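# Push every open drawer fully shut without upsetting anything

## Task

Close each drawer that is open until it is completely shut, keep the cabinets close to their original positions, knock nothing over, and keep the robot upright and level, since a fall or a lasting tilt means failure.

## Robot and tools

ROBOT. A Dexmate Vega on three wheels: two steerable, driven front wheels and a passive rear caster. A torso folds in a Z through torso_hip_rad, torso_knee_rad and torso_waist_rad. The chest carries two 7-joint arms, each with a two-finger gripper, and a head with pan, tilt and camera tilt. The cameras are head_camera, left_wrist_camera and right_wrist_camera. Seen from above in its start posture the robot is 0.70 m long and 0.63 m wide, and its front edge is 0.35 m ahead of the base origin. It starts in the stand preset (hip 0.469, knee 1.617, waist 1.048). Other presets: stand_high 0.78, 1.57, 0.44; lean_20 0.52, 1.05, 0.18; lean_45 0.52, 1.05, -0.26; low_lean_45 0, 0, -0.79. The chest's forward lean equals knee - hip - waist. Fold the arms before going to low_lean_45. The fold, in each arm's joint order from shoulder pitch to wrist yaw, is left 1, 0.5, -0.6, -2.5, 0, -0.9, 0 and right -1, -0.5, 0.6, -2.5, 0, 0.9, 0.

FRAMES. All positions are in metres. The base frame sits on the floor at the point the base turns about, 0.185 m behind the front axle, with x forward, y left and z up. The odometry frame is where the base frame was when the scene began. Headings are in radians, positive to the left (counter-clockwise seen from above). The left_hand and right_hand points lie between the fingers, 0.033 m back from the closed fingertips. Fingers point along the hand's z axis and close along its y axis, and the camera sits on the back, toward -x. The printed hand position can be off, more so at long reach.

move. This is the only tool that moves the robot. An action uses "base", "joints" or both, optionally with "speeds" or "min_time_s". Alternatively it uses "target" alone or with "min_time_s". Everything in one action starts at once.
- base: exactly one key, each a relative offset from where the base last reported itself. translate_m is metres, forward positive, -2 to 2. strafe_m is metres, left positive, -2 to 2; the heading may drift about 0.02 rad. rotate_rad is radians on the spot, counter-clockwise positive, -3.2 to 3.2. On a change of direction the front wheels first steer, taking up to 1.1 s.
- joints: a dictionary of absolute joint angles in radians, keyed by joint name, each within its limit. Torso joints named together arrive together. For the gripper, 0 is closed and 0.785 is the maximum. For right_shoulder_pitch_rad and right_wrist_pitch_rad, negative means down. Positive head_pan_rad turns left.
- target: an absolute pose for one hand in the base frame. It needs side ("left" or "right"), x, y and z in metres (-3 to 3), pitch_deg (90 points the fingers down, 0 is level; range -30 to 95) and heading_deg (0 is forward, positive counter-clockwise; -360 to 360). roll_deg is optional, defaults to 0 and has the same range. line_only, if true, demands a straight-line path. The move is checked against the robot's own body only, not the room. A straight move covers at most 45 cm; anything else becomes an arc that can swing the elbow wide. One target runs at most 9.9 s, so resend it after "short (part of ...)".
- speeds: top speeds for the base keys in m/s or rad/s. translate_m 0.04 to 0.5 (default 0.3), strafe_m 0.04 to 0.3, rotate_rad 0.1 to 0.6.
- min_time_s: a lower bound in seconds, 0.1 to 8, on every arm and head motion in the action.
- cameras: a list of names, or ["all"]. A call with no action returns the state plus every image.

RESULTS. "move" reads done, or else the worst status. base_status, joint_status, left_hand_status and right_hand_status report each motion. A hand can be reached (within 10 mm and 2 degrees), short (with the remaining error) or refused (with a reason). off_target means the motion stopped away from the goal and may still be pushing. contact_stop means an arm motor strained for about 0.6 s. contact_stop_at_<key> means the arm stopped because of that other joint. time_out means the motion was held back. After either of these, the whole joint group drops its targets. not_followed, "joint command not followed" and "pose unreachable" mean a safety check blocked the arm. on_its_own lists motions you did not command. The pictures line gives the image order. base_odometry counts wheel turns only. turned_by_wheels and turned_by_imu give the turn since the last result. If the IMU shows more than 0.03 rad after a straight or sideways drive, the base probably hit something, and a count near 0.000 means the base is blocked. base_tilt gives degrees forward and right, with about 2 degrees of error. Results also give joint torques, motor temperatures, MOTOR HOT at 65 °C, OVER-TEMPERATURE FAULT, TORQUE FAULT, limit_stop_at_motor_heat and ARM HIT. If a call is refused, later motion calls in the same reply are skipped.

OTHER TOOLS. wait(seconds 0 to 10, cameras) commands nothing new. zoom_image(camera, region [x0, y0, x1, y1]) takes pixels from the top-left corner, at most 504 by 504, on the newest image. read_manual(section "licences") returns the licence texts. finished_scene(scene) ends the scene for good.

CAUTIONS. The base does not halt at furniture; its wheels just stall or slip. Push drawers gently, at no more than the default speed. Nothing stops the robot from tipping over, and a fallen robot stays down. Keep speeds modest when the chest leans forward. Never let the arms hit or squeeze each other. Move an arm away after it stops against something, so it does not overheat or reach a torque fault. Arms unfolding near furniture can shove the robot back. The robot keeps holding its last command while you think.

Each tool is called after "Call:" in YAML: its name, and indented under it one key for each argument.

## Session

Scene 2 is done. Now I'll look around scene 3.

Call:
move:
  cameras: ["head_camera"]

Call:
move:
  joints: {"head_pan_rad": 1.3, "head_camera_tilt_rad": 0.25}
  cameras: ["head_camera"]

Call:
move:
  joints: {"head_pan_rad": 2.6}
  cameras: ["head_camera"]

Call:
move:
  joints: {"head_pan_rad": -2.6}
  cameras: ["head_camera"]

Call:
move:
  joints: {"head_pan_rad": -1.3}
  cameras: ["head_camera"]

Scene clock: 0.00 s.
Joint torques (N m): no reading
Motor temperatures (°C): left_arm=[27 30 29 30 34 38 35] | right_arm=[30 28 29 31 34 35 35]
base_odometry: x=+0.000 y=+0.000 heading=+0.000
turned_by_wheels: +0.000
turned_by_imu: +0.000
base_tilt: forward=+0.6 right=-0.1
base_status: not commanded
joint_positions: torso_hip_rad=+0.469 torso_knee_rad=+1.617 torso_waist_rad=+1.048 left_shoulder_pitch_rad=+2.199 left_shoulder_yaw_rad=+0.001 left_upper_arm_roll_rad=-0.010 left_elbow_rad=-1.084 left_forearm_roll_rad=+0.015 left_wrist_pitch_rad=-0.506 left_wrist_yaw_rad=-0.016 left_gripper_rad=+0.005 right_shoulder_pitch_rad=-2.184 right_shoulder_yaw_rad=+0.007 right_upper_arm_roll_rad=+0.010 right_elbow_rad=-1.115 right_forearm_roll_rad=+0.008 right_wrist_pitch_rad=+0.481 right_wrist_yaw_rad=-0.008 right_gripper_rad=+0.005 head_pan_rad=+0.000 head_tilt_rad=+0.000 head_camera_tilt_rad=+0.000
joint_status: not commanded
chest: x=-0.0111 y=+0.0000 z=+1.4155 quat_wxyz=(+0.999, +0.000, +0.050, +0.000) (m; base frame)
left_hand: x=+0.1693 y=+0.2286 z=+0.6219 quat_wxyz=(+0.417, +0.009, +0.909, -0.003) pitch_deg=+40.7 heading_deg=-1.0 roll_deg=+0.2 back=up (m; base frame)
right_hand: x=+0.1910 y=-0.2367 z=+0.6284 quat_wxyz=(+0.427, +0.011, +0.904, -0.007) pitch_deg=+39.4 heading_deg=-1.6 roll_deg=-0.2 back=up (m; base frame)
pictures: head_camera
Images, in order (width x height): head_camera 896x560.

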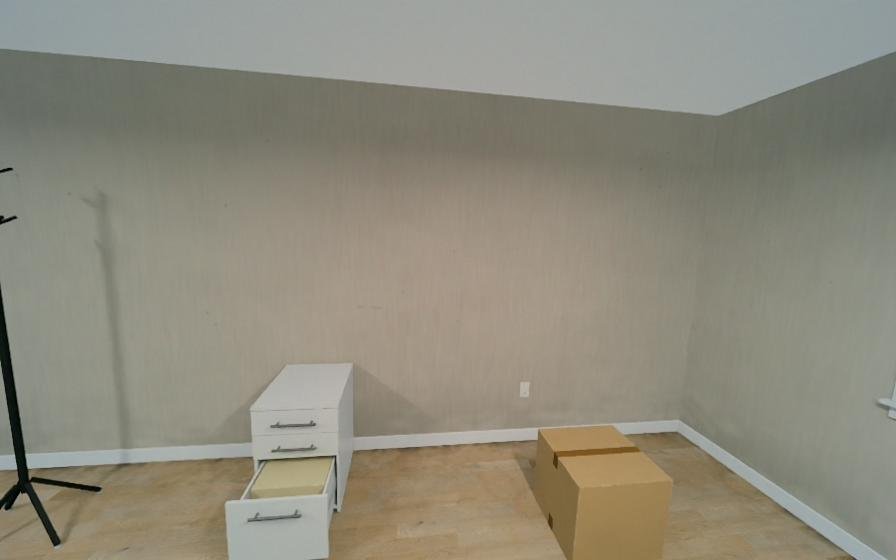

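Scene clock: 1.53 s.
Joint torques (N m): left_arm=[7.08 0.83 0.11 -3.74 0.47 -2.05 -0.23] | right_arm=[-3.07 -0.02 -0.36 -3.43 0 1.91 -0.04]
move: done
base_odometry: x=+0.000 y=+0.000 heading=+0.000
turned_by_wheels: +0.000
turned_by_imu: +0.000
base_tilt: forward=+0.6 right=+0.0
base_status: not commanded
joint_positions: torso_hip_rad=+0.469 torso_knee_rad=+1.617 torso_waist_rad=+1.048 left_shoulder_pitch_rad=+2.199 left_shoulder_yaw_rad=+0.001 left_upper_arm_roll_rad=-0.010 left_elbow_rad=-1.084 left_forearm_roll_rad=+0.015 left_wrist_pitch_rad=-0.506 left_wrist_yaw_rad=-0.016 left_gripper_rad=+0.005 right_shoulder_pitch_rad=-2.184 right_shoulder_yaw_rad=+0.007 right_upper_arm_roll_rad=+0.010 right_elbow_rad=-1.115 right_forearm_roll_rad=+0.008 right_wrist_pitch_rad=+0.481 right_wrist_yaw_rad=-0.008 right_gripper_rad=+0.005 head_pan_rad=+1.300 head_tilt_rad=+0.000 head_camera_tilt_rad=+0.250
joint_status: all done
chest: x=-0.0111 y=+0.0000 z=+1.4155 quat_wxyz=(+0.999, +0.000, +0.050, +0.000) (m; base frame)
left_hand: x=+0.1693 y=+0.2286 z=+0.6219 quat_wxyz=(+0.417, +0.009, +0.909, -0.003) pitch_deg=+40.7 heading_deg=-1.0 roll_deg=+0.2 back=up (m; base frame)
right_hand: x=+0.1910 y=-0.2367 z=+0.6284 quat_wxyz=(+0.427, +0.011, +0.904, -0.007) pitch_deg=+39.4 heading_deg=-1.6 roll_deg=-0.2 back=up (m; base frame)
pictures: head_camera
Images, in order (width x height): head_camera 896x560.

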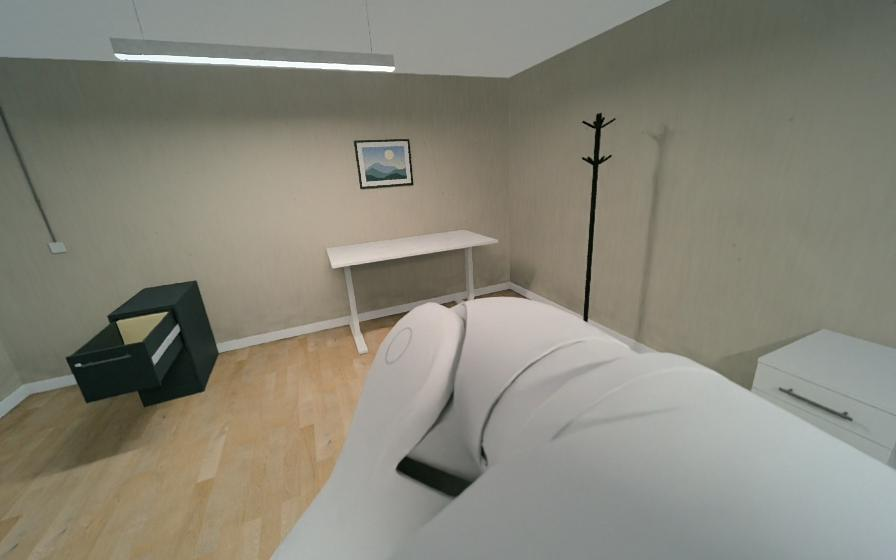

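Scene clock: 3.07 s.
Joint torques (N m): left_arm=[4.02 2.62 -1.09 -2.85 -0.35 -1.36 0.14] | right_arm=[-2.53 1.08 -0.54 -3.84 0.01 1.44 0.02]
move: done
base_odometry: x=+0.000 y=+0.000 heading=+0.000
turned_by_wheels: +0.000
turned_by_imu: +0.000
base_tilt: forward=+0.7 right=-0.1
base_status: not commanded
joint_positions: torso_hip_rad=+0.469 torso_knee_rad=+1.617 torso_waist_rad=+1.048 left_shoulder_pitch_rad=+2.199 left_shoulder_yaw_rad=+0.001 left_upper_arm_roll_rad=-0.010 left_elbow_rad=-1.084 left_forearm_roll_rad=+0.015 left_wrist_pitch_rad=-0.506 left_wrist_yaw_rad=-0.016 left_gripper_rad=+0.005 right_shoulder_pitch_rad=-2.184 right_shoulder_yaw_rad=+0.007 right_upper_arm_roll_rad=+0.010 right_elbow_rad=-1.115 right_forearm_roll_rad=+0.008 right_wrist_pitch_rad=+0.481 right_wrist_yaw_rad=-0.008 right_gripper_rad=+0.005 head_pan_rad=+2.600 head_tilt_rad=+0.000 head_camera_tilt_rad=+0.250
joint_status: all done
chest: x=-0.0111 y=+0.0000 z=+1.4155 quat_wxyz=(+0.999, +0.000, +0.050, +0.000) (m; base frame)
left_hand: x=+0.1693 y=+0.2286 z=+0.6219 quat_wxyz=(+0.417, +0.009, +0.909, -0.003) pitch_deg=+40.7 heading_deg=-1.0 roll_deg=+0.2 back=up (m; base frame)
right_hand: x=+0.1910 y=-0.2367 z=+0.6284 quat_wxyz=(+0.427, +0.011, +0.904, -0.007) pitch_deg=+39.4 heading_deg=-1.6 roll_deg=-0.2 back=up (m; base frame)
pictures: head_camera
Images, in order (width x height): head_camera 896x560.

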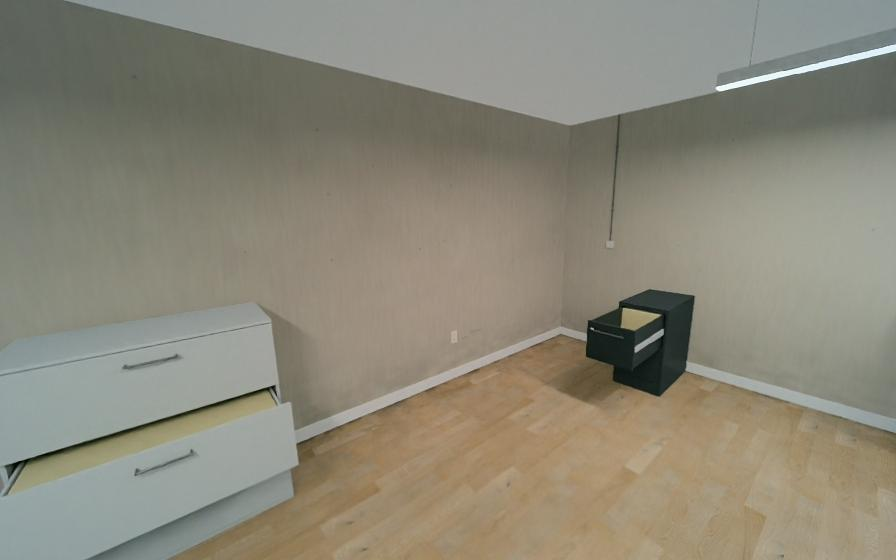

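Scene clock: 7.20 s.
Joint torques (N m): left_arm=[4.55 -1.75 -0.55 -5.02 0.25 -3.01 0.13] | right_arm=[-1.96 0.17 -0.74 -3.93 -0.03 1.67 0.12]
move: done
base_odometry: x=+0.000 y=+0.000 heading=+0.000
turned_by_wheels: +0.000
turned_by_imu: +0.001
base_tilt: forward=+0.7 right=+0.0
base_status: not commanded
joint_positions: torso_hip_rad=+0.469 torso_knee_rad=+1.617 torso_waist_rad=+1.048 left_shoulder_pitch_rad=+2.199 left_shoulder_yaw_rad=+0.001 left_upper_arm_roll_rad=-0.010 left_elbow_rad=-1.084 left_forearm_roll_rad=+0.015 left_wrist_pitch_rad=-0.506 left_wrist_yaw_rad=-0.016 left_gripper_rad=+0.005 right_shoulder_pitch_rad=-2.184 right_shoulder_yaw_rad=+0.007 right_upper_arm_roll_rad=+0.010 right_elbow_rad=-1.115 right_forearm_roll_rad=+0.008 right_wrist_pitch_rad=+0.481 right_wrist_yaw_rad=-0.008 right_gripper_rad=+0.005 head_pan_rad=-2.600 head_tilt_rad=+0.000 head_camera_tilt_rad=+0.250
joint_status: all done
chest: x=-0.0111 y=+0.0000 z=+1.4155 quat_wxyz=(+0.999, +0.000, +0.050, +0.000) (m; base frame)
left_hand: x=+0.1693 y=+0.2286 z=+0.6219 quat_wxyz=(+0.417, +0.009, +0.909, -0.003) pitch_deg=+40.7 heading_deg=-1.0 roll_deg=+0.2 back=up (m; base frame)
right_hand: x=+0.1910 y=-0.2367 z=+0.6284 quat_wxyz=(+0.427, +0.011, +0.904, -0.007) pitch_deg=+39.4 heading_deg=-1.6 roll_deg=-0.2 back=up (m; base frame)
pictures: head_camera
Images, in order (width x height): head_camera 896x560.

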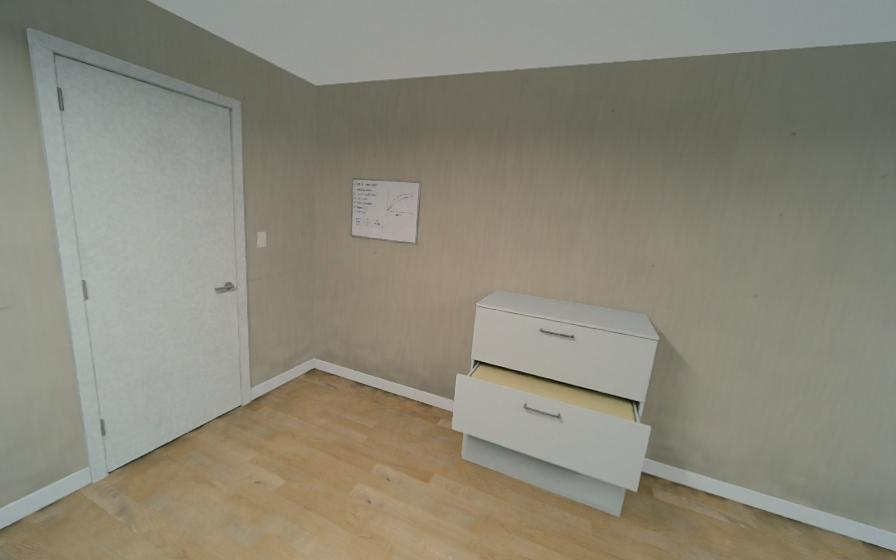

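Scene clock: 8.73 s.
Joint torques (N m): left_arm=[5.21 0.22 1.3 -5.59 0.01 -1.17 -0.01] | right_arm=[-2.98 0.3 -0.5 -3.79 0 1.47 0.07]
move: done
base_odometry: x=+0.000 y=+0.000 heading=+0.000
turned_by_wheels: +0.000
turned_by_imu: +0.000
base_tilt: forward=+0.6 right=-0.1
base_status: not commanded
joint_positions: torso_hip_rad=+0.469 torso_knee_rad=+1.617 torso_waist_rad=+1.048 left_shoulder_pitch_rad=+2.199 left_shoulder_yaw_rad=+0.001 left_upper_arm_roll_rad=-0.010 left_elbow_rad=-1.084 left_forearm_roll_rad=+0.015 left_wrist_pitch_rad=-0.506 left_wrist_yaw_rad=-0.016 left_gripper_rad=+0.005 right_shoulder_pitch_rad=-2.184 right_shoulder_yaw_rad=+0.007 right_upper_arm_roll_rad=+0.010 right_elbow_rad=-1.115 right_forearm_roll_rad=+0.008 right_wrist_pitch_rad=+0.481 right_wrist_yaw_rad=-0.008 right_gripper_rad=+0.005 head_pan_rad=-1.300 head_tilt_rad=+0.000 head_camera_tilt_rad=+0.250
joint_status: all done
chest: x=-0.0111 y=+0.0000 z=+1.4155 quat_wxyz=(+0.999, +0.000, +0.050, +0.000) (m; base frame)
left_hand: x=+0.1693 y=+0.2286 z=+0.6219 quat_wxyz=(+0.417, +0.009, +0.909, -0.003) pitch_deg=+40.7 heading_deg=-1.0 roll_deg=+0.2 back=up (m; base frame)
right_hand: x=+0.1910 y=-0.2367 z=+0.6284 quat_wxyz=(+0.427, +0.011, +0.904, -0.007) pitch_deg=+39.4 heading_deg=-1.6 roll_deg=-0.2 back=up (m; base frame)
pictures: head_camera
Images, in order (width x height): head_camera 896x560.

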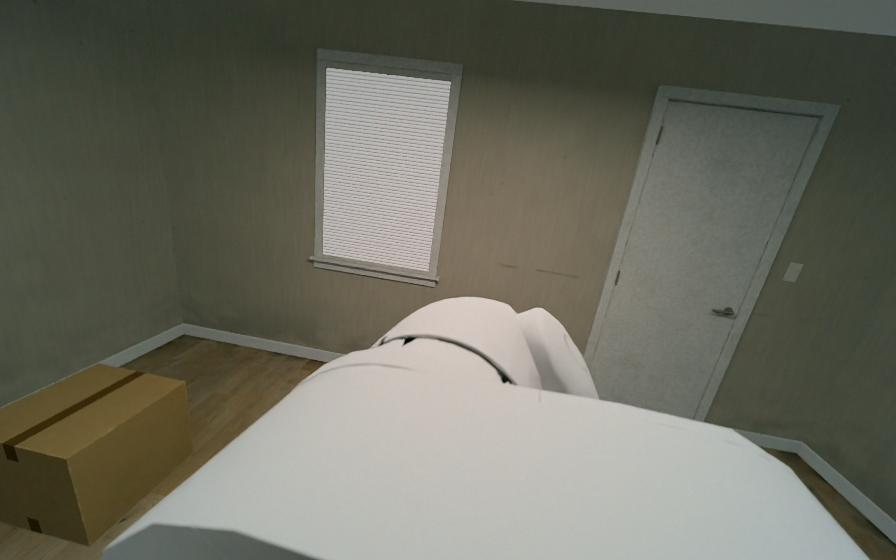

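Call:
move:
  base: {"strafe_m": 0.46}
  joints: {"head_pan_rad": 0.0, "head_camera_tilt_rad": 0.2, "left_shoulder_pitch_rad": 0.637, "left_shoulder_yaw_rad": 0.0, "left_upper_arm_roll_rad": 0.0, "left_elbow_rad": -1.198, "left_forearm_roll_rad": 0.0, "left_wrist_pitch_rad": 0.28, "left_wrist_yaw_rad": 0.0, "right_shoulder_pitch_rad": -0.75, "right_shoulder_yaw_rad": 0.0, "right_upper_arm_roll_rad": 0.0, "right_elbow_rad": -1.8, "right_forearm_roll_rad": 0.0, "right_wrist_pitch_rad": -0.6, "right_wrist_yaw_rad": 0.0}

Call:
move:
  base: {"rotate_rad": 0.08}
  joints: {"torso_hip_rad": 0.0, "torso_knee_rad": 0.0, "torso_waist_rad": -0.7, "head_camera_tilt_rad": -0.3}
  cameras: ["head_camera", "left_wrist_camera"]

Scene clock: 100.70 s.
Joint torques (N m): left_arm=[-25.83 -0.23 3.88 -14.38 -0.07 -2.58 0.68] | right_arm=[24.07 -1.6 -4.67 -10.37 -0.36 1.48 0.5]
move: done
base_odometry: x=-0.003 y=+0.459 heading=+0.006
turned_by_wheels: +0.006
turned_by_imu: +0.004
base_tilt: forward=+0.7 right=-0.1
base_status: done
joint_positions: torso_hip_rad=+0.469 torso_knee_rad=+1.617 torso_waist_rad=+1.048 left_shoulder_pitch_rad=+0.643 left_shoulder_yaw_rad=+0.000 left_upper_arm_roll_rad=+0.000 left_elbow_rad=-1.197 left_forearm_roll_rad=+0.000 left_wrist_pitch_rad=+0.277 left_wrist_yaw_rad=+0.000 left_gripper_rad=+0.005 right_shoulder_pitch_rad=-0.753 right_shoulder_yaw_rad=+0.000 right_upper_arm_roll_rad=+0.000 right_elbow_rad=-1.798 right_forearm_roll_rad=+0.000 right_wrist_pitch_rad=-0.598 right_wrist_yaw_rad=+0.000 right_gripper_rad=+0.005 head_pan_rad=+0.000 head_tilt_rad=+0.000 head_camera_tilt_rad=+0.200
joint_status: all done
chest: x=-0.0111 y=+0.0000 z=+1.4155 quat_wxyz=(+0.999, +0.000, +0.050, +0.000) (m; base frame)
left_hand: x=+0.8998 y=+0.2294 z=+1.3960 quat_wxyz=(+0.767, +0.000, +0.642, +0.000) pitch_deg=-10.1 heading_deg=+0.0 roll_deg=+0.0 back=up (m; base frame)
right_hand: x=+0.7933 y=-0.2297 z=+1.5421 quat_wxyz=(+0.819, +0.000, +0.574, +0.000) pitch_deg=-19.9 heading_deg=+0.0 roll_deg=+0.0 back=up (m; base frame)
pictures: none

Scene clock: 108.47 s.
Joint torques (N m): left_arm=[-17.88 -0.37 2.68 -13.57 0.16 -1.4 0.69] | right_arm=[19.71 -1.19 -3.99 -12.58 -0.37 1.71 0.15]
move: done
base_odometry: x=-0.003 y=+0.459 heading=+0.086
turned_by_wheels: +0.080
turned_by_imu: +0.079
base_tilt: forward=+0.7 right=-0.1
base_status: done
joint_positions: torso_hip_rad=+0.000 torso_knee_rad=+0.000 torso_waist_rad=-0.700 left_shoulder_pitch_rad=+0.637 left_shoulder_yaw_rad=+0.000 left_upper_arm_roll_rad=+0.000 left_elbow_rad=-1.198 left_forearm_roll_rad=+0.000 left_wrist_pitch_rad=+0.280 left_wrist_yaw_rad=+0.000 left_gripper_rad=+0.005 right_shoulder_pitch_rad=-0.750 right_shoulder_yaw_rad=+0.000 right_upper_arm_roll_rad=+0.000 right_elbow_rad=-1.800 right_forearm_roll_rad=+0.000 right_wrist_pitch_rad=-0.600 right_wrist_yaw_rad=+0.000 right_gripper_rad=+0.005 head_pan_rad=+0.000 head_tilt_rad=+0.000 head_camera_tilt_rad=-0.300
joint_status: all done
chest: x=-0.0044 y=+0.0000 z=+0.8613 quat_wxyz=(+0.939, +0.000, +0.343, +0.000) (m; base frame)
left_hand: x=+0.7391 y=+0.2294 z=+0.3344 quat_wxyz=(+0.544, +0.000, +0.839, +0.000) pitch_deg=+24.1 heading_deg=+0.0 roll_deg=+0.0 back=up (m; base frame)
right_hand: x=+0.7318 y=-0.2296 z=+0.5136 quat_wxyz=(+0.613, +0.000, +0.790, +0.000) pitch_deg=+14.4 heading_deg=+0.0 roll_deg=+0.0 back=up (m; base frame)
pictures: head_camera, left_wrist_camera
Images, in order (width x height): head_camera 896x560, left_wrist_camera 672x420.

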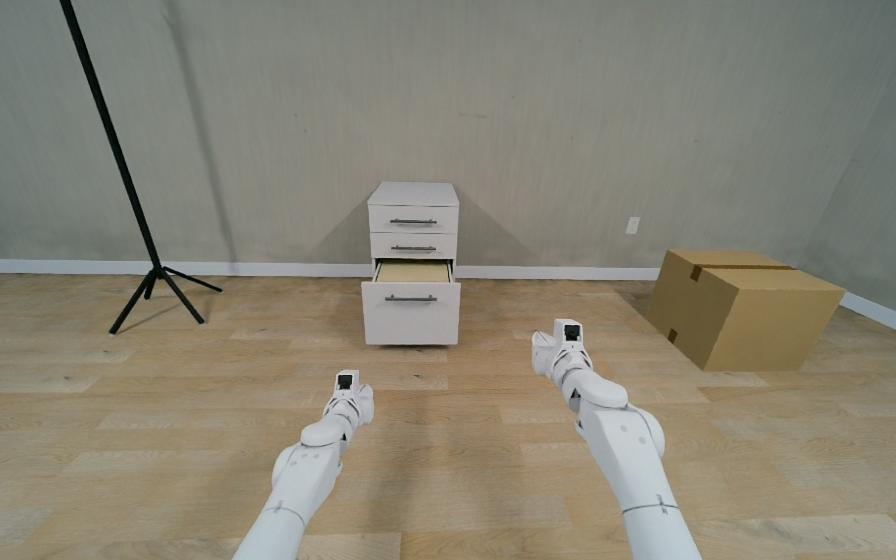

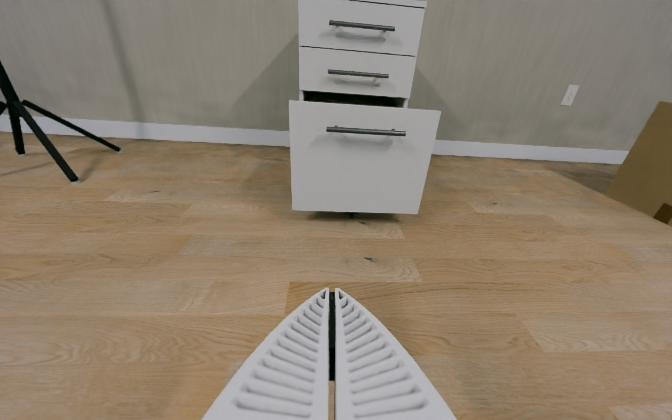

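Call:
move:
  target: {"side": "left", "x": 0.74, "y": 0.17, "z": 0.358, "pitch_deg": 24, "heading_deg": 0}

Call:
move:
  base: {"translate_m": 0.52}
  cameras: ["head_camera", "left_wrist_camera"]

Scene clock: 120.57 s.
Joint torques (N m): left_arm=[-11.24 -4.27 5.26 -14.94 -0.29 -2.71 0.74] | right_arm=[19.7 -1.76 -3.93 -12.84 -0.25 1.72 0.19]
move: done
base_odometry: x=-0.003 y=+0.459 heading=+0.086
turned_by_wheels: +0.000
turned_by_imu: +0.001
base_tilt: forward=+0.7 right=+0.0
base_status: not commanded
joint_positions: torso_hip_rad=+0.000 torso_knee_rad=+0.000 torso_waist_rad=-0.700 left_shoulder_pitch_rad=+0.647 left_shoulder_yaw_rad=-0.083 left_upper_arm_roll_rad=+0.057 left_elbow_rad=-1.284 left_forearm_roll_rad=+0.034 left_wrist_pitch_rad=+0.360 left_wrist_yaw_rad=+0.084 left_gripper_rad=+0.005 right_shoulder_pitch_rad=-0.750 right_shoulder_yaw_rad=+0.000 right_upper_arm_roll_rad=+0.000 right_elbow_rad=-1.800 right_forearm_roll_rad=+0.000 right_wrist_pitch_rad=-0.600 right_wrist_yaw_rad=+0.000 right_gripper_rad=+0.005 head_pan_rad=+0.000 head_tilt_rad=+0.000 head_camera_tilt_rad=-0.300
joint_status: not commanded
chest: x=-0.0044 y=+0.0000 z=+0.8613 quat_wxyz=(+0.939, +0.000, +0.343, +0.000) (m; base frame)
left_hand: x=+0.7400 y=+0.1738 z=+0.3560 quat_wxyz=(+0.544, +0.000, +0.839, +0.000) pitch_deg=+24.0 heading_deg=+0.0 roll_deg=+0.0 back=up (m; base frame)
left_hand_status: reached (straight line, planned for 0.6 s): 4 mm and 0.0 deg off.
right_hand: x=+0.7318 y=-0.2296 z=+0.5136 quat_wxyz=(+0.613, +0.000, +0.790, +0.000) pitch_deg=+14.4 heading_deg=+0.0 roll_deg=+0.0 back=up (m; base frame)
pictures: none

Scene clock: 124.00 s.
Joint torques (N m): left_arm=[-12.41 -2.82 3.72 -13.75 0.63 -1.16 0.35] | right_arm=[18.99 -0.99 -3.9 -12.08 -0.29 1.82 0.34]
move: done
base_odometry: x=+0.515 y=+0.505 heading=+0.086
turned_by_wheels: +0.000
turned_by_imu: +0.000
base_tilt: forward=+0.7 right=-0.1
base_status: done
joint_positions: torso_hip_rad=+0.000 torso_knee_rad=+0.000 torso_waist_rad=-0.700 left_shoulder_pitch_rad=+0.648 left_shoulder_yaw_rad=-0.088 left_upper_arm_roll_rad=+0.061 left_elbow_rad=-1.290 left_forearm_roll_rad=+0.036 left_wrist_pitch_rad=+0.365 left_wrist_yaw_rad=+0.089 left_gripper_rad=+0.005 right_shoulder_pitch_rad=-0.750 right_shoulder_yaw_rad=+0.000 right_upper_arm_roll_rad=+0.000 right_elbow_rad=-1.800 right_forearm_roll_rad=+0.000 right_wrist_pitch_rad=-0.600 right_wrist_yaw_rad=+0.000 right_gripper_rad=+0.005 head_pan_rad=+0.000 head_tilt_rad=+0.000 head_camera_tilt_rad=-0.300
joint_status: not commanded
chest: x=-0.0044 y=+0.0000 z=+0.8613 quat_wxyz=(+0.939, +0.000, +0.343, +0.000) (m; base frame)
left_hand: x=+0.7399 y=+0.1701 z=+0.3578 quat_wxyz=(+0.544, +0.000, +0.839, +0.000) pitch_deg=+24.0 heading_deg=+0.0 roll_deg=+0.0 back=up (m; base frame)
right_hand: x=+0.7318 y=-0.2296 z=+0.5136 quat_wxyz=(+0.613, +0.000, +0.790, +0.000) pitch_deg=+14.4 heading_deg=+0.0 roll_deg=+0.0 back=up (m; base frame)
pictures: head_camera, left_wrist_camera
Images, in order (width x height): head_camera 896x560, left_wrist_camera 672x420.

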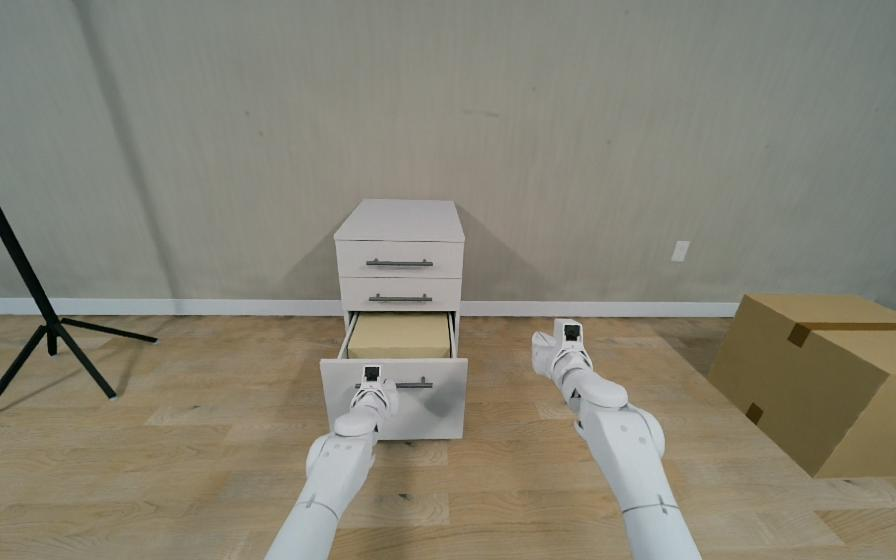

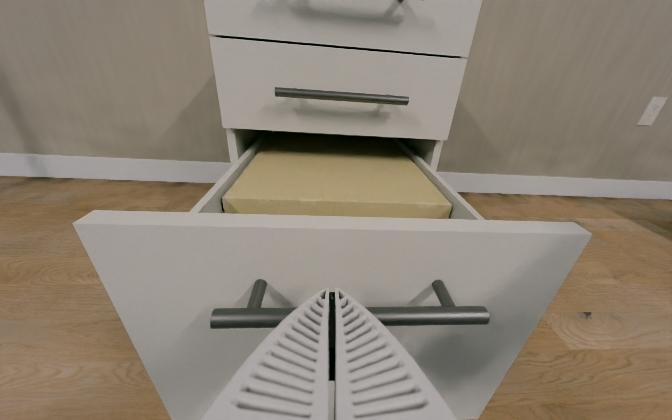

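Call:
move:
  base: {"translate_m": 0.31}
  speeds: {"translate_m": 0.14}
  cameras: ["head_camera", "left_wrist_camera"]

Scene clock: 139.63 s.
Joint torques (N m): left_arm=[-15.88 -5.81 2.59 -13.9 -0.12 -2.15 0.18] | right_arm=[17.6 -1.61 -4.01 -11.64 -0.33 1.83 0.16]
move: done
base_odometry: x=+0.824 y=+0.533 heading=+0.085
turned_by_wheels: +0.000
turned_by_imu: +0.001
base_tilt: forward=+0.7 right=+0.0
base_status: done
joint_positions: torso_hip_rad=+0.000 torso_knee_rad=+0.000 torso_waist_rad=-0.700 left_shoulder_pitch_rad=+0.648 left_shoulder_yaw_rad=-0.088 left_upper_arm_roll_rad=+0.062 left_elbow_rad=-1.290 left_forearm_roll_rad=+0.036 left_wrist_pitch_rad=+0.365 left_wrist_yaw_rad=+0.089 left_gripper_rad=+0.005 right_shoulder_pitch_rad=-0.750 right_shoulder_yaw_rad=+0.000 right_upper_arm_roll_rad=+0.000 right_elbow_rad=-1.800 right_forearm_roll_rad=+0.000 right_wrist_pitch_rad=-0.600 right_wrist_yaw_rad=+0.000 right_gripper_rad=+0.005 head_pan_rad=+0.000 head_tilt_rad=+0.000 head_camera_tilt_rad=-0.300
joint_status: not commanded
chest: x=-0.0044 y=+0.0000 z=+0.8613 quat_wxyz=(+0.939, +0.000, +0.343, +0.000) (m; base frame)
left_hand: x=+0.7398 y=+0.1701 z=+0.3576 quat_wxyz=(+0.544, +0.000, +0.839, +0.000) pitch_deg=+24.0 heading_deg=+0.0 roll_deg=+0.0 back=up (m; base frame)
right_hand: x=+0.7318 y=-0.2296 z=+0.5137 quat_wxyz=(+0.613, +0.000, +0.790, +0.000) pitch_deg=+14.4 heading_deg=+0.0 roll_deg=+0.0 back=up (m; base frame)
pictures: head_camera, left_wrist_camera
Images, in order (width x height): head_camera 896x560, left_wrist_camera 672x420.

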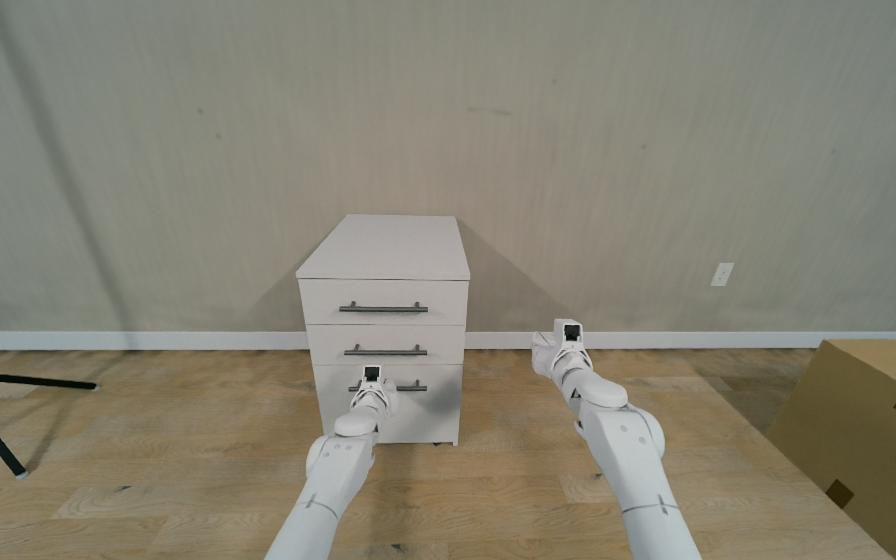

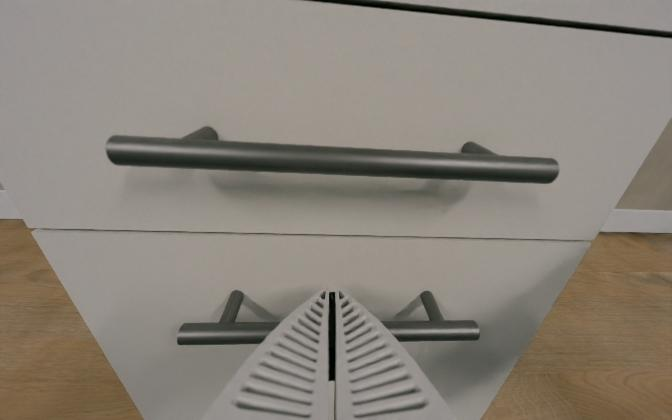

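Call:
move:
  base: {"translate_m": 0.065}
  speeds: {"translate_m": 0.06}
  cameras: ["head_camera", "left_wrist_camera"]

Scene clock: 145.67 s.
Joint torques (N m): left_arm=[-51.77 3.73 -3.77 -24.89 0.8 -11.58 1.18] | right_arm=[17.8 -1.66 -3.93 -12.38 -0.25 1.84 0.15]
move: done
base_odometry: x=+0.888 y=+0.538 heading=+0.086
turned_by_wheels: +0.001
turned_by_imu: +0.002
base_tilt: forward=+0.6 right=+0.0
base_status: done
joint_positions: torso_hip_rad=+0.000 torso_knee_rad=+0.000 torso_waist_rad=-0.700 left_shoulder_pitch_rad=+0.650 left_shoulder_yaw_rad=-0.089 left_upper_arm_roll_rad=+0.062 left_elbow_rad=-1.289 left_forearm_roll_rad=+0.036 left_wrist_pitch_rad=+0.368 left_wrist_yaw_rad=+0.089 left_gripper_rad=+0.005 right_shoulder_pitch_rad=-0.750 right_shoulder_yaw_rad=+0.000 right_upper_arm_roll_rad=+0.000 right_elbow_rad=-1.800 right_forearm_roll_rad=+0.000 right_wrist_pitch_rad=-0.600 right_wrist_yaw_rad=+0.000 right_gripper_rad=+0.005 head_pan_rad=+0.000 head_tilt_rad=+0.000 head_camera_tilt_rad=-0.300
joint_status: not commanded
chest: x=-0.0047 y=+0.0000 z=+0.8613 quat_wxyz=(+0.939, +0.000, +0.343, +0.000) (m; base frame)
left_hand: x=+0.7382 y=+0.1695 z=+0.3552 quat_wxyz=(+0.542, +0.000, +0.840, +0.000) pitch_deg=+24.3 heading_deg=+0.0 roll_deg=+0.0 back=up (m; base frame)
right_hand: x=+0.7317 y=-0.2296 z=+0.5141 quat_wxyz=(+0.613, +0.000, +0.790, +0.000) pitch_deg=+14.4 heading_deg=+0.0 roll_deg=+0.0 back=up (m; base frame)
pictures: head_camera, left_wrist_camera
Images, in order (width x height): head_camera 896x560, left_wrist_camera 672x420.

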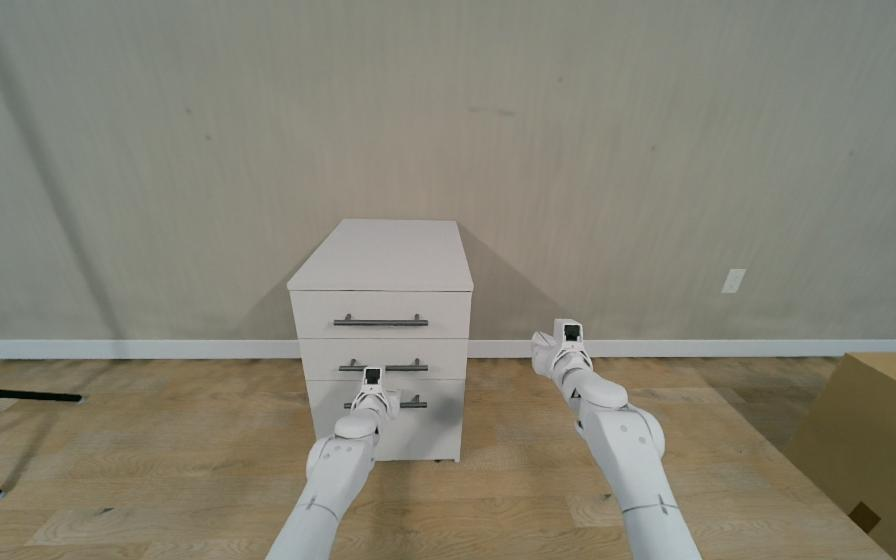

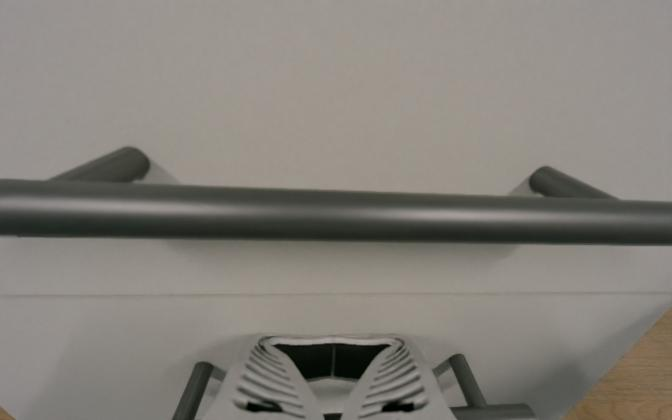

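Call:
move:
  base: {"translate_m": -0.2}
  cameras: ["head_camera", "left_wrist_camera"]

Call:
zoom_image:
  camera: "head_camera"
  region: [280, 190, 500, 460]

Call:
move:
  base: {"translate_m": -1.3}
  speeds: {"translate_m": 0.45}
  joints: {"left_shoulder_pitch_rad": 0.623, "left_shoulder_yaw_rad": 0.0, "left_upper_arm_roll_rad": 0.0, "left_elbow_rad": -1.86, "left_forearm_roll_rad": 0.0, "left_wrist_pitch_rad": 0.921, "left_wrist_yaw_rad": 0.0}

Call:
move:
  base: {"rotate_rad": 1.615}
  cameras: ["head_camera"]

Scene clock: 166.47 s.
Joint torques (N m): left_arm=[-18.07 0.34 -0.76 -12.82 -0.09 -2.04 0.35] | right_arm=[18.08 -1.67 -3.47 -11.49 -0.31 2.58 0.2]
Motor temperatures (°C): left_arm=[37 30 30 33 34 47 35] | right_arm=[32 28 29 33 34 35 35]
move: done
base_odometry: x=+0.689 y=+0.520 heading=+0.086
turned_by_wheels: +0.000
turned_by_imu: +0.000
base_tilt: forward=+0.6 right=+0.0
base_status: done
joint_positions: torso_hip_rad=+0.000 torso_knee_rad=+0.000 torso_waist_rad=-0.700 left_shoulder_pitch_rad=+0.648 left_shoulder_yaw_rad=-0.089 left_upper_arm_roll_rad=+0.062 left_elbow_rad=-1.290 left_forearm_roll_rad=+0.036 left_wrist_pitch_rad=+0.365 left_wrist_yaw_rad=+0.089 left_gripper_rad=+0.005 right_shoulder_pitch_rad=-0.750 right_shoulder_yaw_rad=+0.000 right_upper_arm_roll_rad=+0.000 right_elbow_rad=-1.800 right_forearm_roll_rad=+0.000 right_wrist_pitch_rad=-0.600 right_wrist_yaw_rad=+0.000 right_gripper_rad=+0.005 head_pan_rad=+0.000 head_tilt_rad=+0.000 head_camera_tilt_rad=-0.300
joint_status: not commanded
chest: x=-0.0045 y=+0.0000 z=+0.8613 quat_wxyz=(+0.939, +0.000, +0.343, +0.000) (m; base frame)
left_hand: x=+0.7398 y=+0.1698 z=+0.3576 quat_wxyz=(+0.544, +0.000, +0.839, +0.000) pitch_deg=+24.0 heading_deg=+0.0 roll_deg=+0.0 back=up (m; base frame)
right_hand: x=+0.7318 y=-0.2296 z=+0.5137 quat_wxyz=(+0.613, +0.000, +0.790, +0.000) pitch_deg=+14.4 heading_deg=+0.0 roll_deg=+0.0 back=up (m; base frame)
pictures: head_camera, left_wrist_camera
Images, in order (width x height): head_camera 896x560, left_wrist_camera 672x420.

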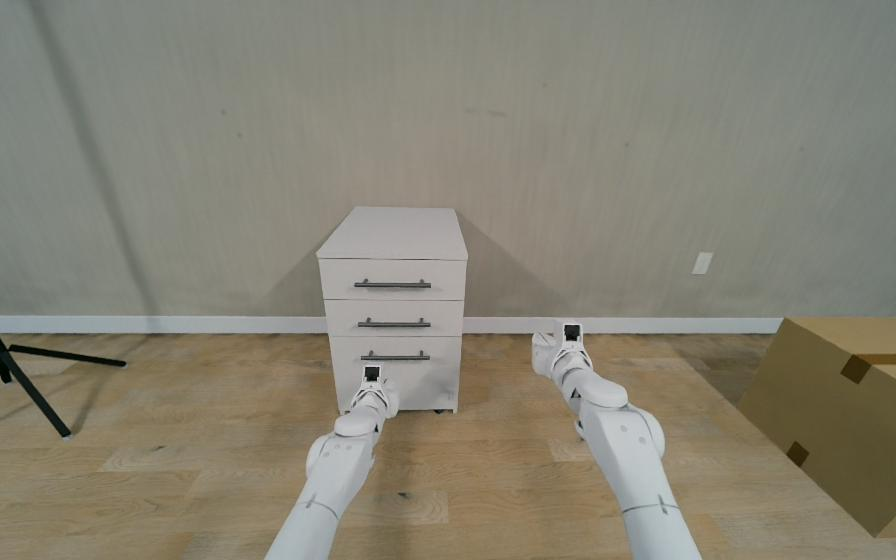

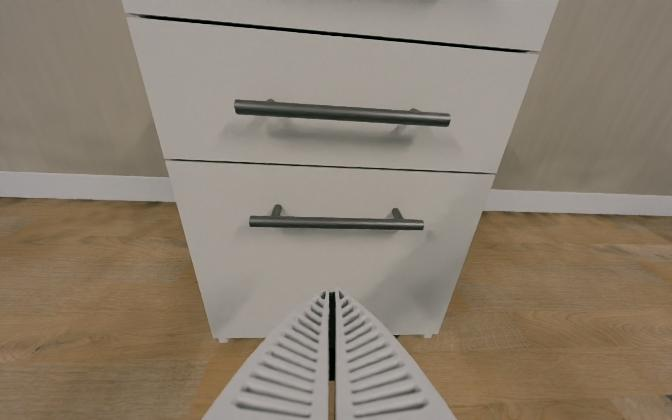

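Scaled by 1.867 from the camera's 896x560 image, which has a finer 960x600 frame.

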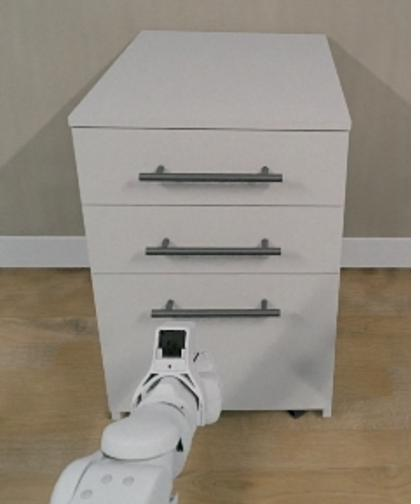

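Scene clock: 171.40 s.
Joint torques (N m): left_arm=[-18.62 2.51 -0.8 -15.44 0.02 -2.05 -0.56] | right_arm=[18.15 -0.62 -3.73 -13.13 -0.37 2.23 0.15]
move: done
base_odometry: x=-0.606 y=+0.404 heading=+0.086
turned_by_wheels: +0.001
turned_by_imu: +0.002
base_tilt: forward=+0.6 right=+0.0
base_status: done
joint_positions: torso_hip_rad=+0.000 torso_knee_rad=+0.000 torso_waist_rad=-0.700 left_shoulder_pitch_rad=+0.623 left_shoulder_yaw_rad=+0.000 left_upper_arm_roll_rad=+0.000 left_elbow_rad=-1.859 left_forearm_roll_rad=+0.000 left_wrist_pitch_rad=+0.921 left_wrist_yaw_rad=+0.000 left_gripper_rad=+0.005 right_shoulder_pitch_rad=-0.750 right_shoulder_yaw_rad=+0.000 right_upper_arm_roll_rad=+0.000 right_elbow_rad=-1.800 right_forearm_roll_rad=+0.000 right_wrist_pitch_rad=-0.600 right_wrist_yaw_rad=+0.000 right_gripper_rad=+0.005 head_pan_rad=+0.000 head_tilt_rad=+0.000 head_camera_tilt_rad=-0.300
joint_status: all done
chest: x=-0.0044 y=+0.0000 z=+0.8613 quat_wxyz=(+0.939, +0.000, +0.343, +0.000) (m; base frame)
left_hand: x=+0.7392 y=+0.2291 z=+0.5292 quat_wxyz=(+0.559, +0.000, +0.829, +0.000) pitch_deg=+22.1 heading_deg=+0.0 roll_deg=+0.0 back=up (m; base frame)
right_hand: x=+0.7318 y=-0.2296 z=+0.5137 quat_wxyz=(+0.613, +0.000, +0.790, +0.000) pitch_deg=+14.4 heading_deg=+0.0 roll_deg=+0.0 back=up (m; base frame)
pictures: none

Scene clock: 175.70 s.
Joint torques (N m): left_arm=[-17.13 1.7 -1.21 -13.25 -0.5 -2.07 -0.32] | right_arm=[17.84 -0.99 -3.52 -11.7 -0.32 1.92 0.26]
move: done
base_odometry: x=-0.605 y=+0.403 heading=+1.703
turned_by_wheels: +1.617
turned_by_imu: +1.588
base_tilt: forward=+0.7 right=+0.0
base_status: done
joint_positions: torso_hip_rad=+0.000 torso_knee_rad=+0.000 torso_waist_rad=-0.700 left_shoulder_pitch_rad=+0.623 left_shoulder_yaw_rad=+0.000 left_upper_arm_roll_rad=+0.000 left_elbow_rad=-1.860 left_forearm_roll_rad=+0.000 left_wrist_pitch_rad=+0.921 left_wrist_yaw_rad=+0.000 left_gripper_rad=+0.005 right_shoulder_pitch_rad=-0.750 right_shoulder_yaw_rad=+0.000 right_upper_arm_roll_rad=+0.000 right_elbow_rad=-1.800 right_forearm_roll_rad=+0.000 right_wrist_pitch_rad=-0.600 right_wrist_yaw_rad=+0.000 right_gripper_rad=+0.005 head_pan_rad=+0.000 head_tilt_rad=+0.000 head_camera_tilt_rad=-0.300
joint_status: not commanded
chest: x=-0.0044 y=+0.0000 z=+0.8613 quat_wxyz=(+0.939, +0.000, +0.343, +0.000) (m; base frame)
left_hand: x=+0.7392 y=+0.2292 z=+0.5294 quat_wxyz=(+0.559, +0.000, +0.829, +0.000) pitch_deg=+22.0 heading_deg=+0.0 roll_deg=+0.0 back=up (m; base frame)
right_hand: x=+0.7318 y=-0.2296 z=+0.5137 quat_wxyz=(+0.613, +0.000, +0.790, +0.000) pitch_deg=+14.4 heading_deg=+0.0 roll_deg=+0.0 back=up (m; base frame)
pictures: head_camera
Images, in order (width x height): head_camera 896x560.

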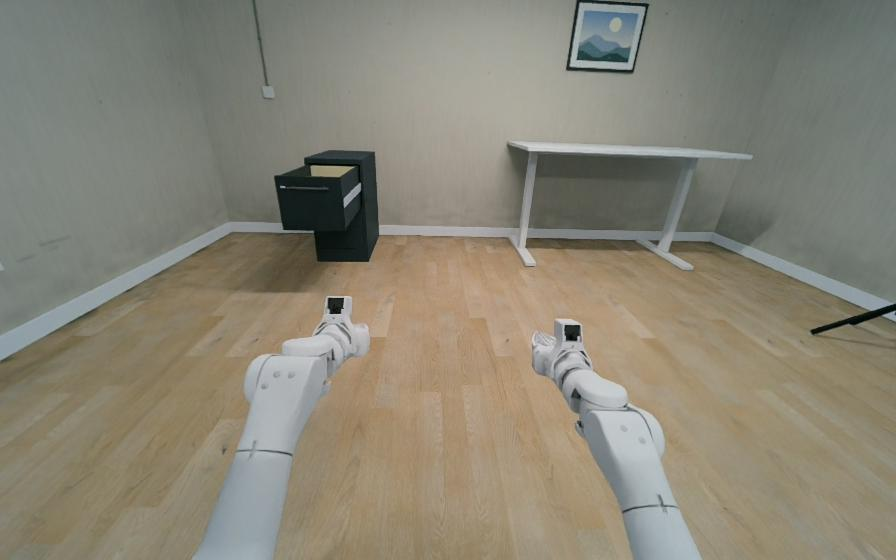

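Call:
zoom_image:
  camera: "head_camera"
  region: [240, 120, 420, 280]

Scaled by 2.800 from the camera's 896x560 image, which has a finer 960x600 frame.

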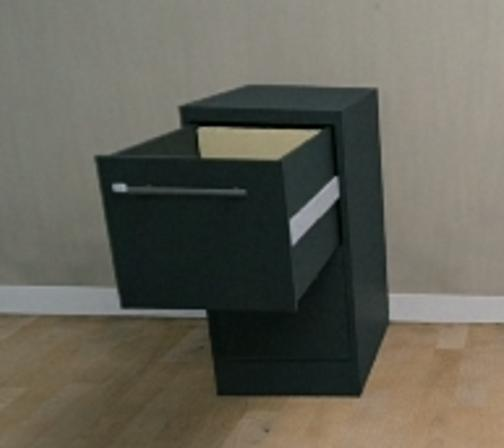

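Call:
move:
  base: {"rotate_rad": 0.046}

Call:
move:
  base: {"translate_m": 1.25}
  speeds: {"translate_m": 0.45}

Call:
move:
  base: {"strafe_m": 0.48}
  cameras: ["head_camera", "left_wrist_camera"]

Scene clock: 207.87 s.
Joint torques (N m): left_arm=[-16.84 1.98 -2.55 -15.37 0.37 -2.14 0.02] | right_arm=[17.85 -0.46 -3.86 -12.02 -0.28 2.08 0.09]
Motor temperatures (°C): left_arm=[32 30 29 32 34 40 35] | right_arm=[32 28 29 33 34 35 35]
move: done
base_odometry: x=-0.605 y=+0.403 heading=+1.749
turned_by_wheels: +0.046
turned_by_imu: +0.045
base_tilt: forward=+0.7 right=+0.0
base_status: done
joint_positions: torso_hip_rad=+0.000 torso_knee_rad=+0.000 torso_waist_rad=-0.700 left_shoulder_pitch_rad=+0.623 left_shoulder_yaw_rad=+0.000 left_upper_arm_roll_rad=+0.000 left_elbow_rad=-1.860 left_forearm_roll_rad=+0.000 left_wrist_pitch_rad=+0.921 left_wrist_yaw_rad=+0.000 left_gripper_rad=+0.005 right_shoulder_pitch_rad=-0.750 right_shoulder_yaw_rad=+0.000 right_upper_arm_roll_rad=+0.000 right_elbow_rad=-1.800 right_forearm_roll_rad=+0.000 right_wrist_pitch_rad=-0.600 right_wrist_yaw_rad=+0.000 right_gripper_rad=+0.005 head_pan_rad=+0.000 head_tilt_rad=+0.000 head_camera_tilt_rad=-0.300
joint_status: not commanded
chest: x=-0.0044 y=+0.0000 z=+0.8613 quat_wxyz=(+0.939, +0.000, +0.343, +0.000) (m; base frame)
left_hand: x=+0.7392 y=+0.2292 z=+0.5294 quat_wxyz=(+0.559, +0.000, +0.829, +0.000) pitch_deg=+22.0 heading_deg=+0.0 roll_deg=+0.0 back=up (m; base frame)
right_hand: x=+0.7318 y=-0.2296 z=+0.5137 quat_wxyz=(+0.613, +0.000, +0.790, +0.000) pitch_deg=+14.4 heading_deg=+0.0 roll_deg=+0.0 back=up (m; base frame)
pictures: none

Scene clock: 212.87 s.
Joint torques (N m): left_arm=[-15.37 0.33 -1.71 -14.79 0.15 -1.82 0.16] | right_arm=[18.43 -0.76 -3.69 -12.23 -0.3 2.13 0.23]
move: done
base_odometry: x=-0.831 y=+1.633 heading=+1.750
turned_by_wheels: +0.000
turned_by_imu: +0.002
base_tilt: forward=+0.7 right=+0.0
base_status: done
joint_positions: torso_hip_rad=+0.000 torso_knee_rad=+0.000 torso_waist_rad=-0.700 left_shoulder_pitch_rad=+0.623 left_shoulder_yaw_rad=+0.000 left_upper_arm_roll_rad=+0.000 left_elbow_rad=-1.860 left_forearm_roll_rad=+0.000 left_wrist_pitch_rad=+0.921 left_wrist_yaw_rad=+0.000 left_gripper_rad=+0.005 right_shoulder_pitch_rad=-0.750 right_shoulder_yaw_rad=+0.000 right_upper_arm_roll_rad=+0.000 right_elbow_rad=-1.800 right_forearm_roll_rad=+0.000 right_wrist_pitch_rad=-0.600 right_wrist_yaw_rad=+0.000 right_gripper_rad=+0.005 head_pan_rad=+0.000 head_tilt_rad=+0.000 head_camera_tilt_rad=-0.300
joint_status: not commanded
chest: x=-0.0044 y=+0.0000 z=+0.8613 quat_wxyz=(+0.939, +0.000, +0.343, +0.000) (m; base frame)
left_hand: x=+0.7392 y=+0.2292 z=+0.5294 quat_wxyz=(+0.559, +0.000, +0.829, +0.000) pitch_deg=+22.0 heading_deg=+0.0 roll_deg=+0.0 back=up (m; base frame)
right_hand: x=+0.7318 y=-0.2296 z=+0.5137 quat_wxyz=(+0.613, +0.000, +0.790, +0.000) pitch_deg=+14.4 heading_deg=+0.0 roll_deg=+0.0 back=up (m; base frame)
pictures: none

Scene clock: 224.77 s.
Joint torques (N m): left_arm=[-11.28 24.69 -53.6 -9.58 11.24 -1.86 17.96] | right_arm=[17.59 0.91 -2.06 -11.85 -0.08 2.31 0.05]
Motor temperatures (°C): left_arm=[31 31 35 32 41 40 42] | right_arm=[32 28 29 33 34 35 35]
move: done
TORQUE FAULT: left_forearm_roll_rad reached its load limit. The left arm stopped for 10 seconds, dropped its targets and accepts commands again: back off and push less far. The stop added 8.2 s to the call and to motion_time.
base_odometry: x=-1.302 y=+1.546 heading=+1.754
turned_by_wheels: +0.004
turned_by_imu: +0.001
base_tilt: forward=+0.6 right=+0.0
base_status: done
joint_positions: torso_hip_rad=+0.000 torso_knee_rad=+0.000 torso_waist_rad=-0.700 left_shoulder_pitch_rad=+0.623 left_shoulder_yaw_rad=-0.002 left_upper_arm_roll_rad=+0.006 left_elbow_rad=-1.860 left_forearm_roll_rad=-0.010 left_wrist_pitch_rad=+0.922 left_wrist_yaw_rad=-0.007 left_gripper_rad=+0.004 right_shoulder_pitch_rad=-0.750 right_shoulder_yaw_rad=+0.000 right_upper_arm_roll_rad=+0.000 right_elbow_rad=-1.800 right_forearm_roll_rad=+0.000 right_wrist_pitch_rad=-0.600 right_wrist_yaw_rad=+0.000 right_gripper_rad=+0.005 head_pan_rad=+0.000 head_tilt_rad=+0.000 head_camera_tilt_rad=-0.300
joint_status: not commanded
chest: x=-0.0044 y=+0.0000 z=+0.8612 quat_wxyz=(+0.939, +0.000, +0.343, +0.000) (m; base frame)
left_hand: x=+0.7390 y=+0.2190 z=+0.5293 quat_wxyz=(+0.559, +0.004, +0.829, -0.010) pitch_deg=+22.1 heading_deg=-1.3 roll_deg=-0.7 back=up (m; base frame)
right_hand: x=+0.7318 y=-0.2295 z=+0.5137 quat_wxyz=(+0.613, +0.000, +0.790, +0.000) pitch_deg=+14.4 heading_deg=+0.0 roll_deg=+0.0 back=up (m; base frame)
pictures: head_camera, left_wrist_camera
Images, in order (width x height): head_camera 896x560, left_wrist_camera 672x420.

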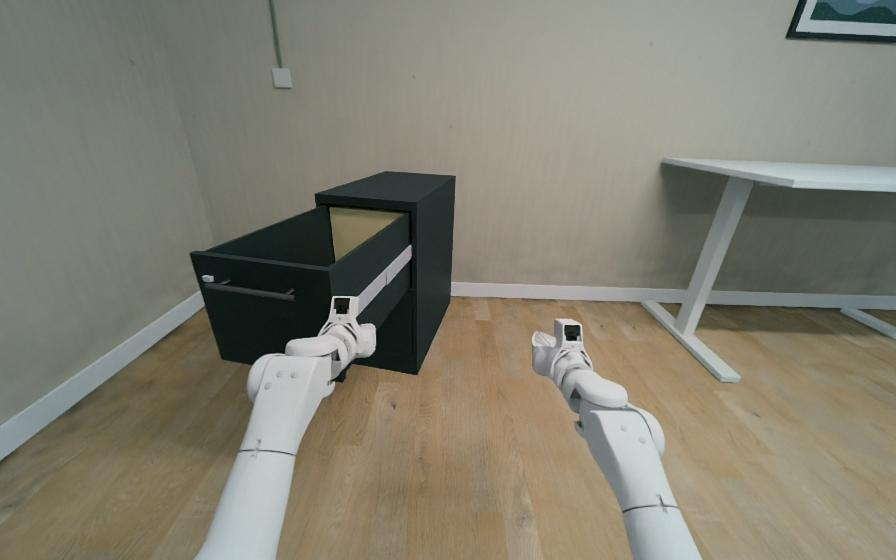

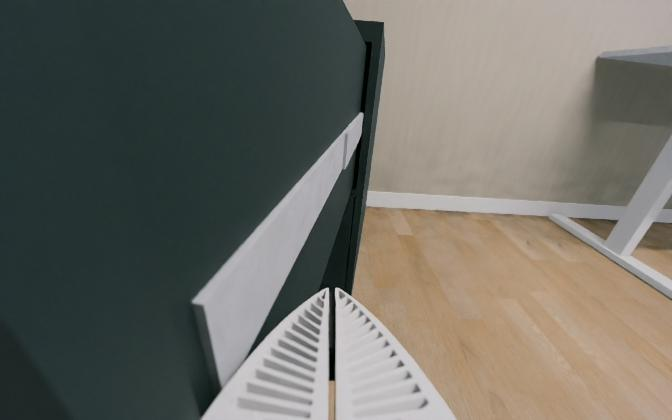

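Call:
zoom_image:
  camera: "head_camera"
  region: [170, 150, 480, 400]

Scaled by 1.626 from the camera's 896x560 image, which has a finer 960x600 frame.

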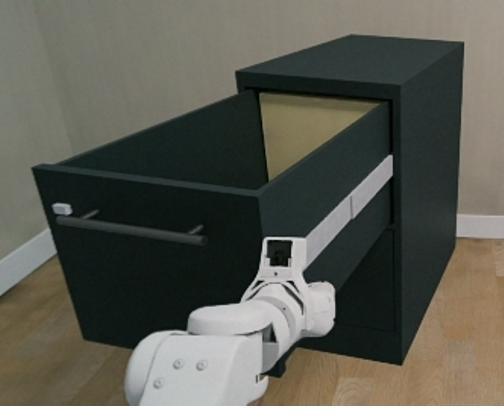

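Call:
zoom_image:
  camera: "head_camera"
  region: [300, 155, 470, 260]

Call:
zoom_image:
  camera: "head_camera"
  region: [180, 240, 470, 400]

Scaled by 2.965 from the camera's 896x560 image, which has a finer 960x600 frame.

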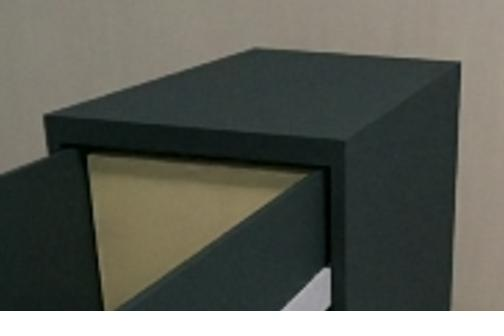

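Scaled by 1.738 from the camera's 896x560 image, which has a finer 960x600 frame.

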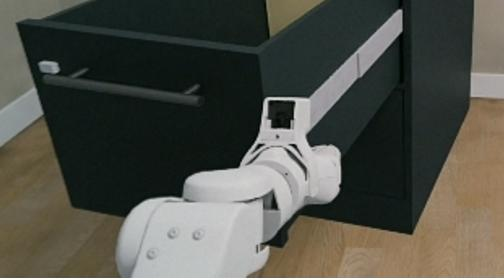

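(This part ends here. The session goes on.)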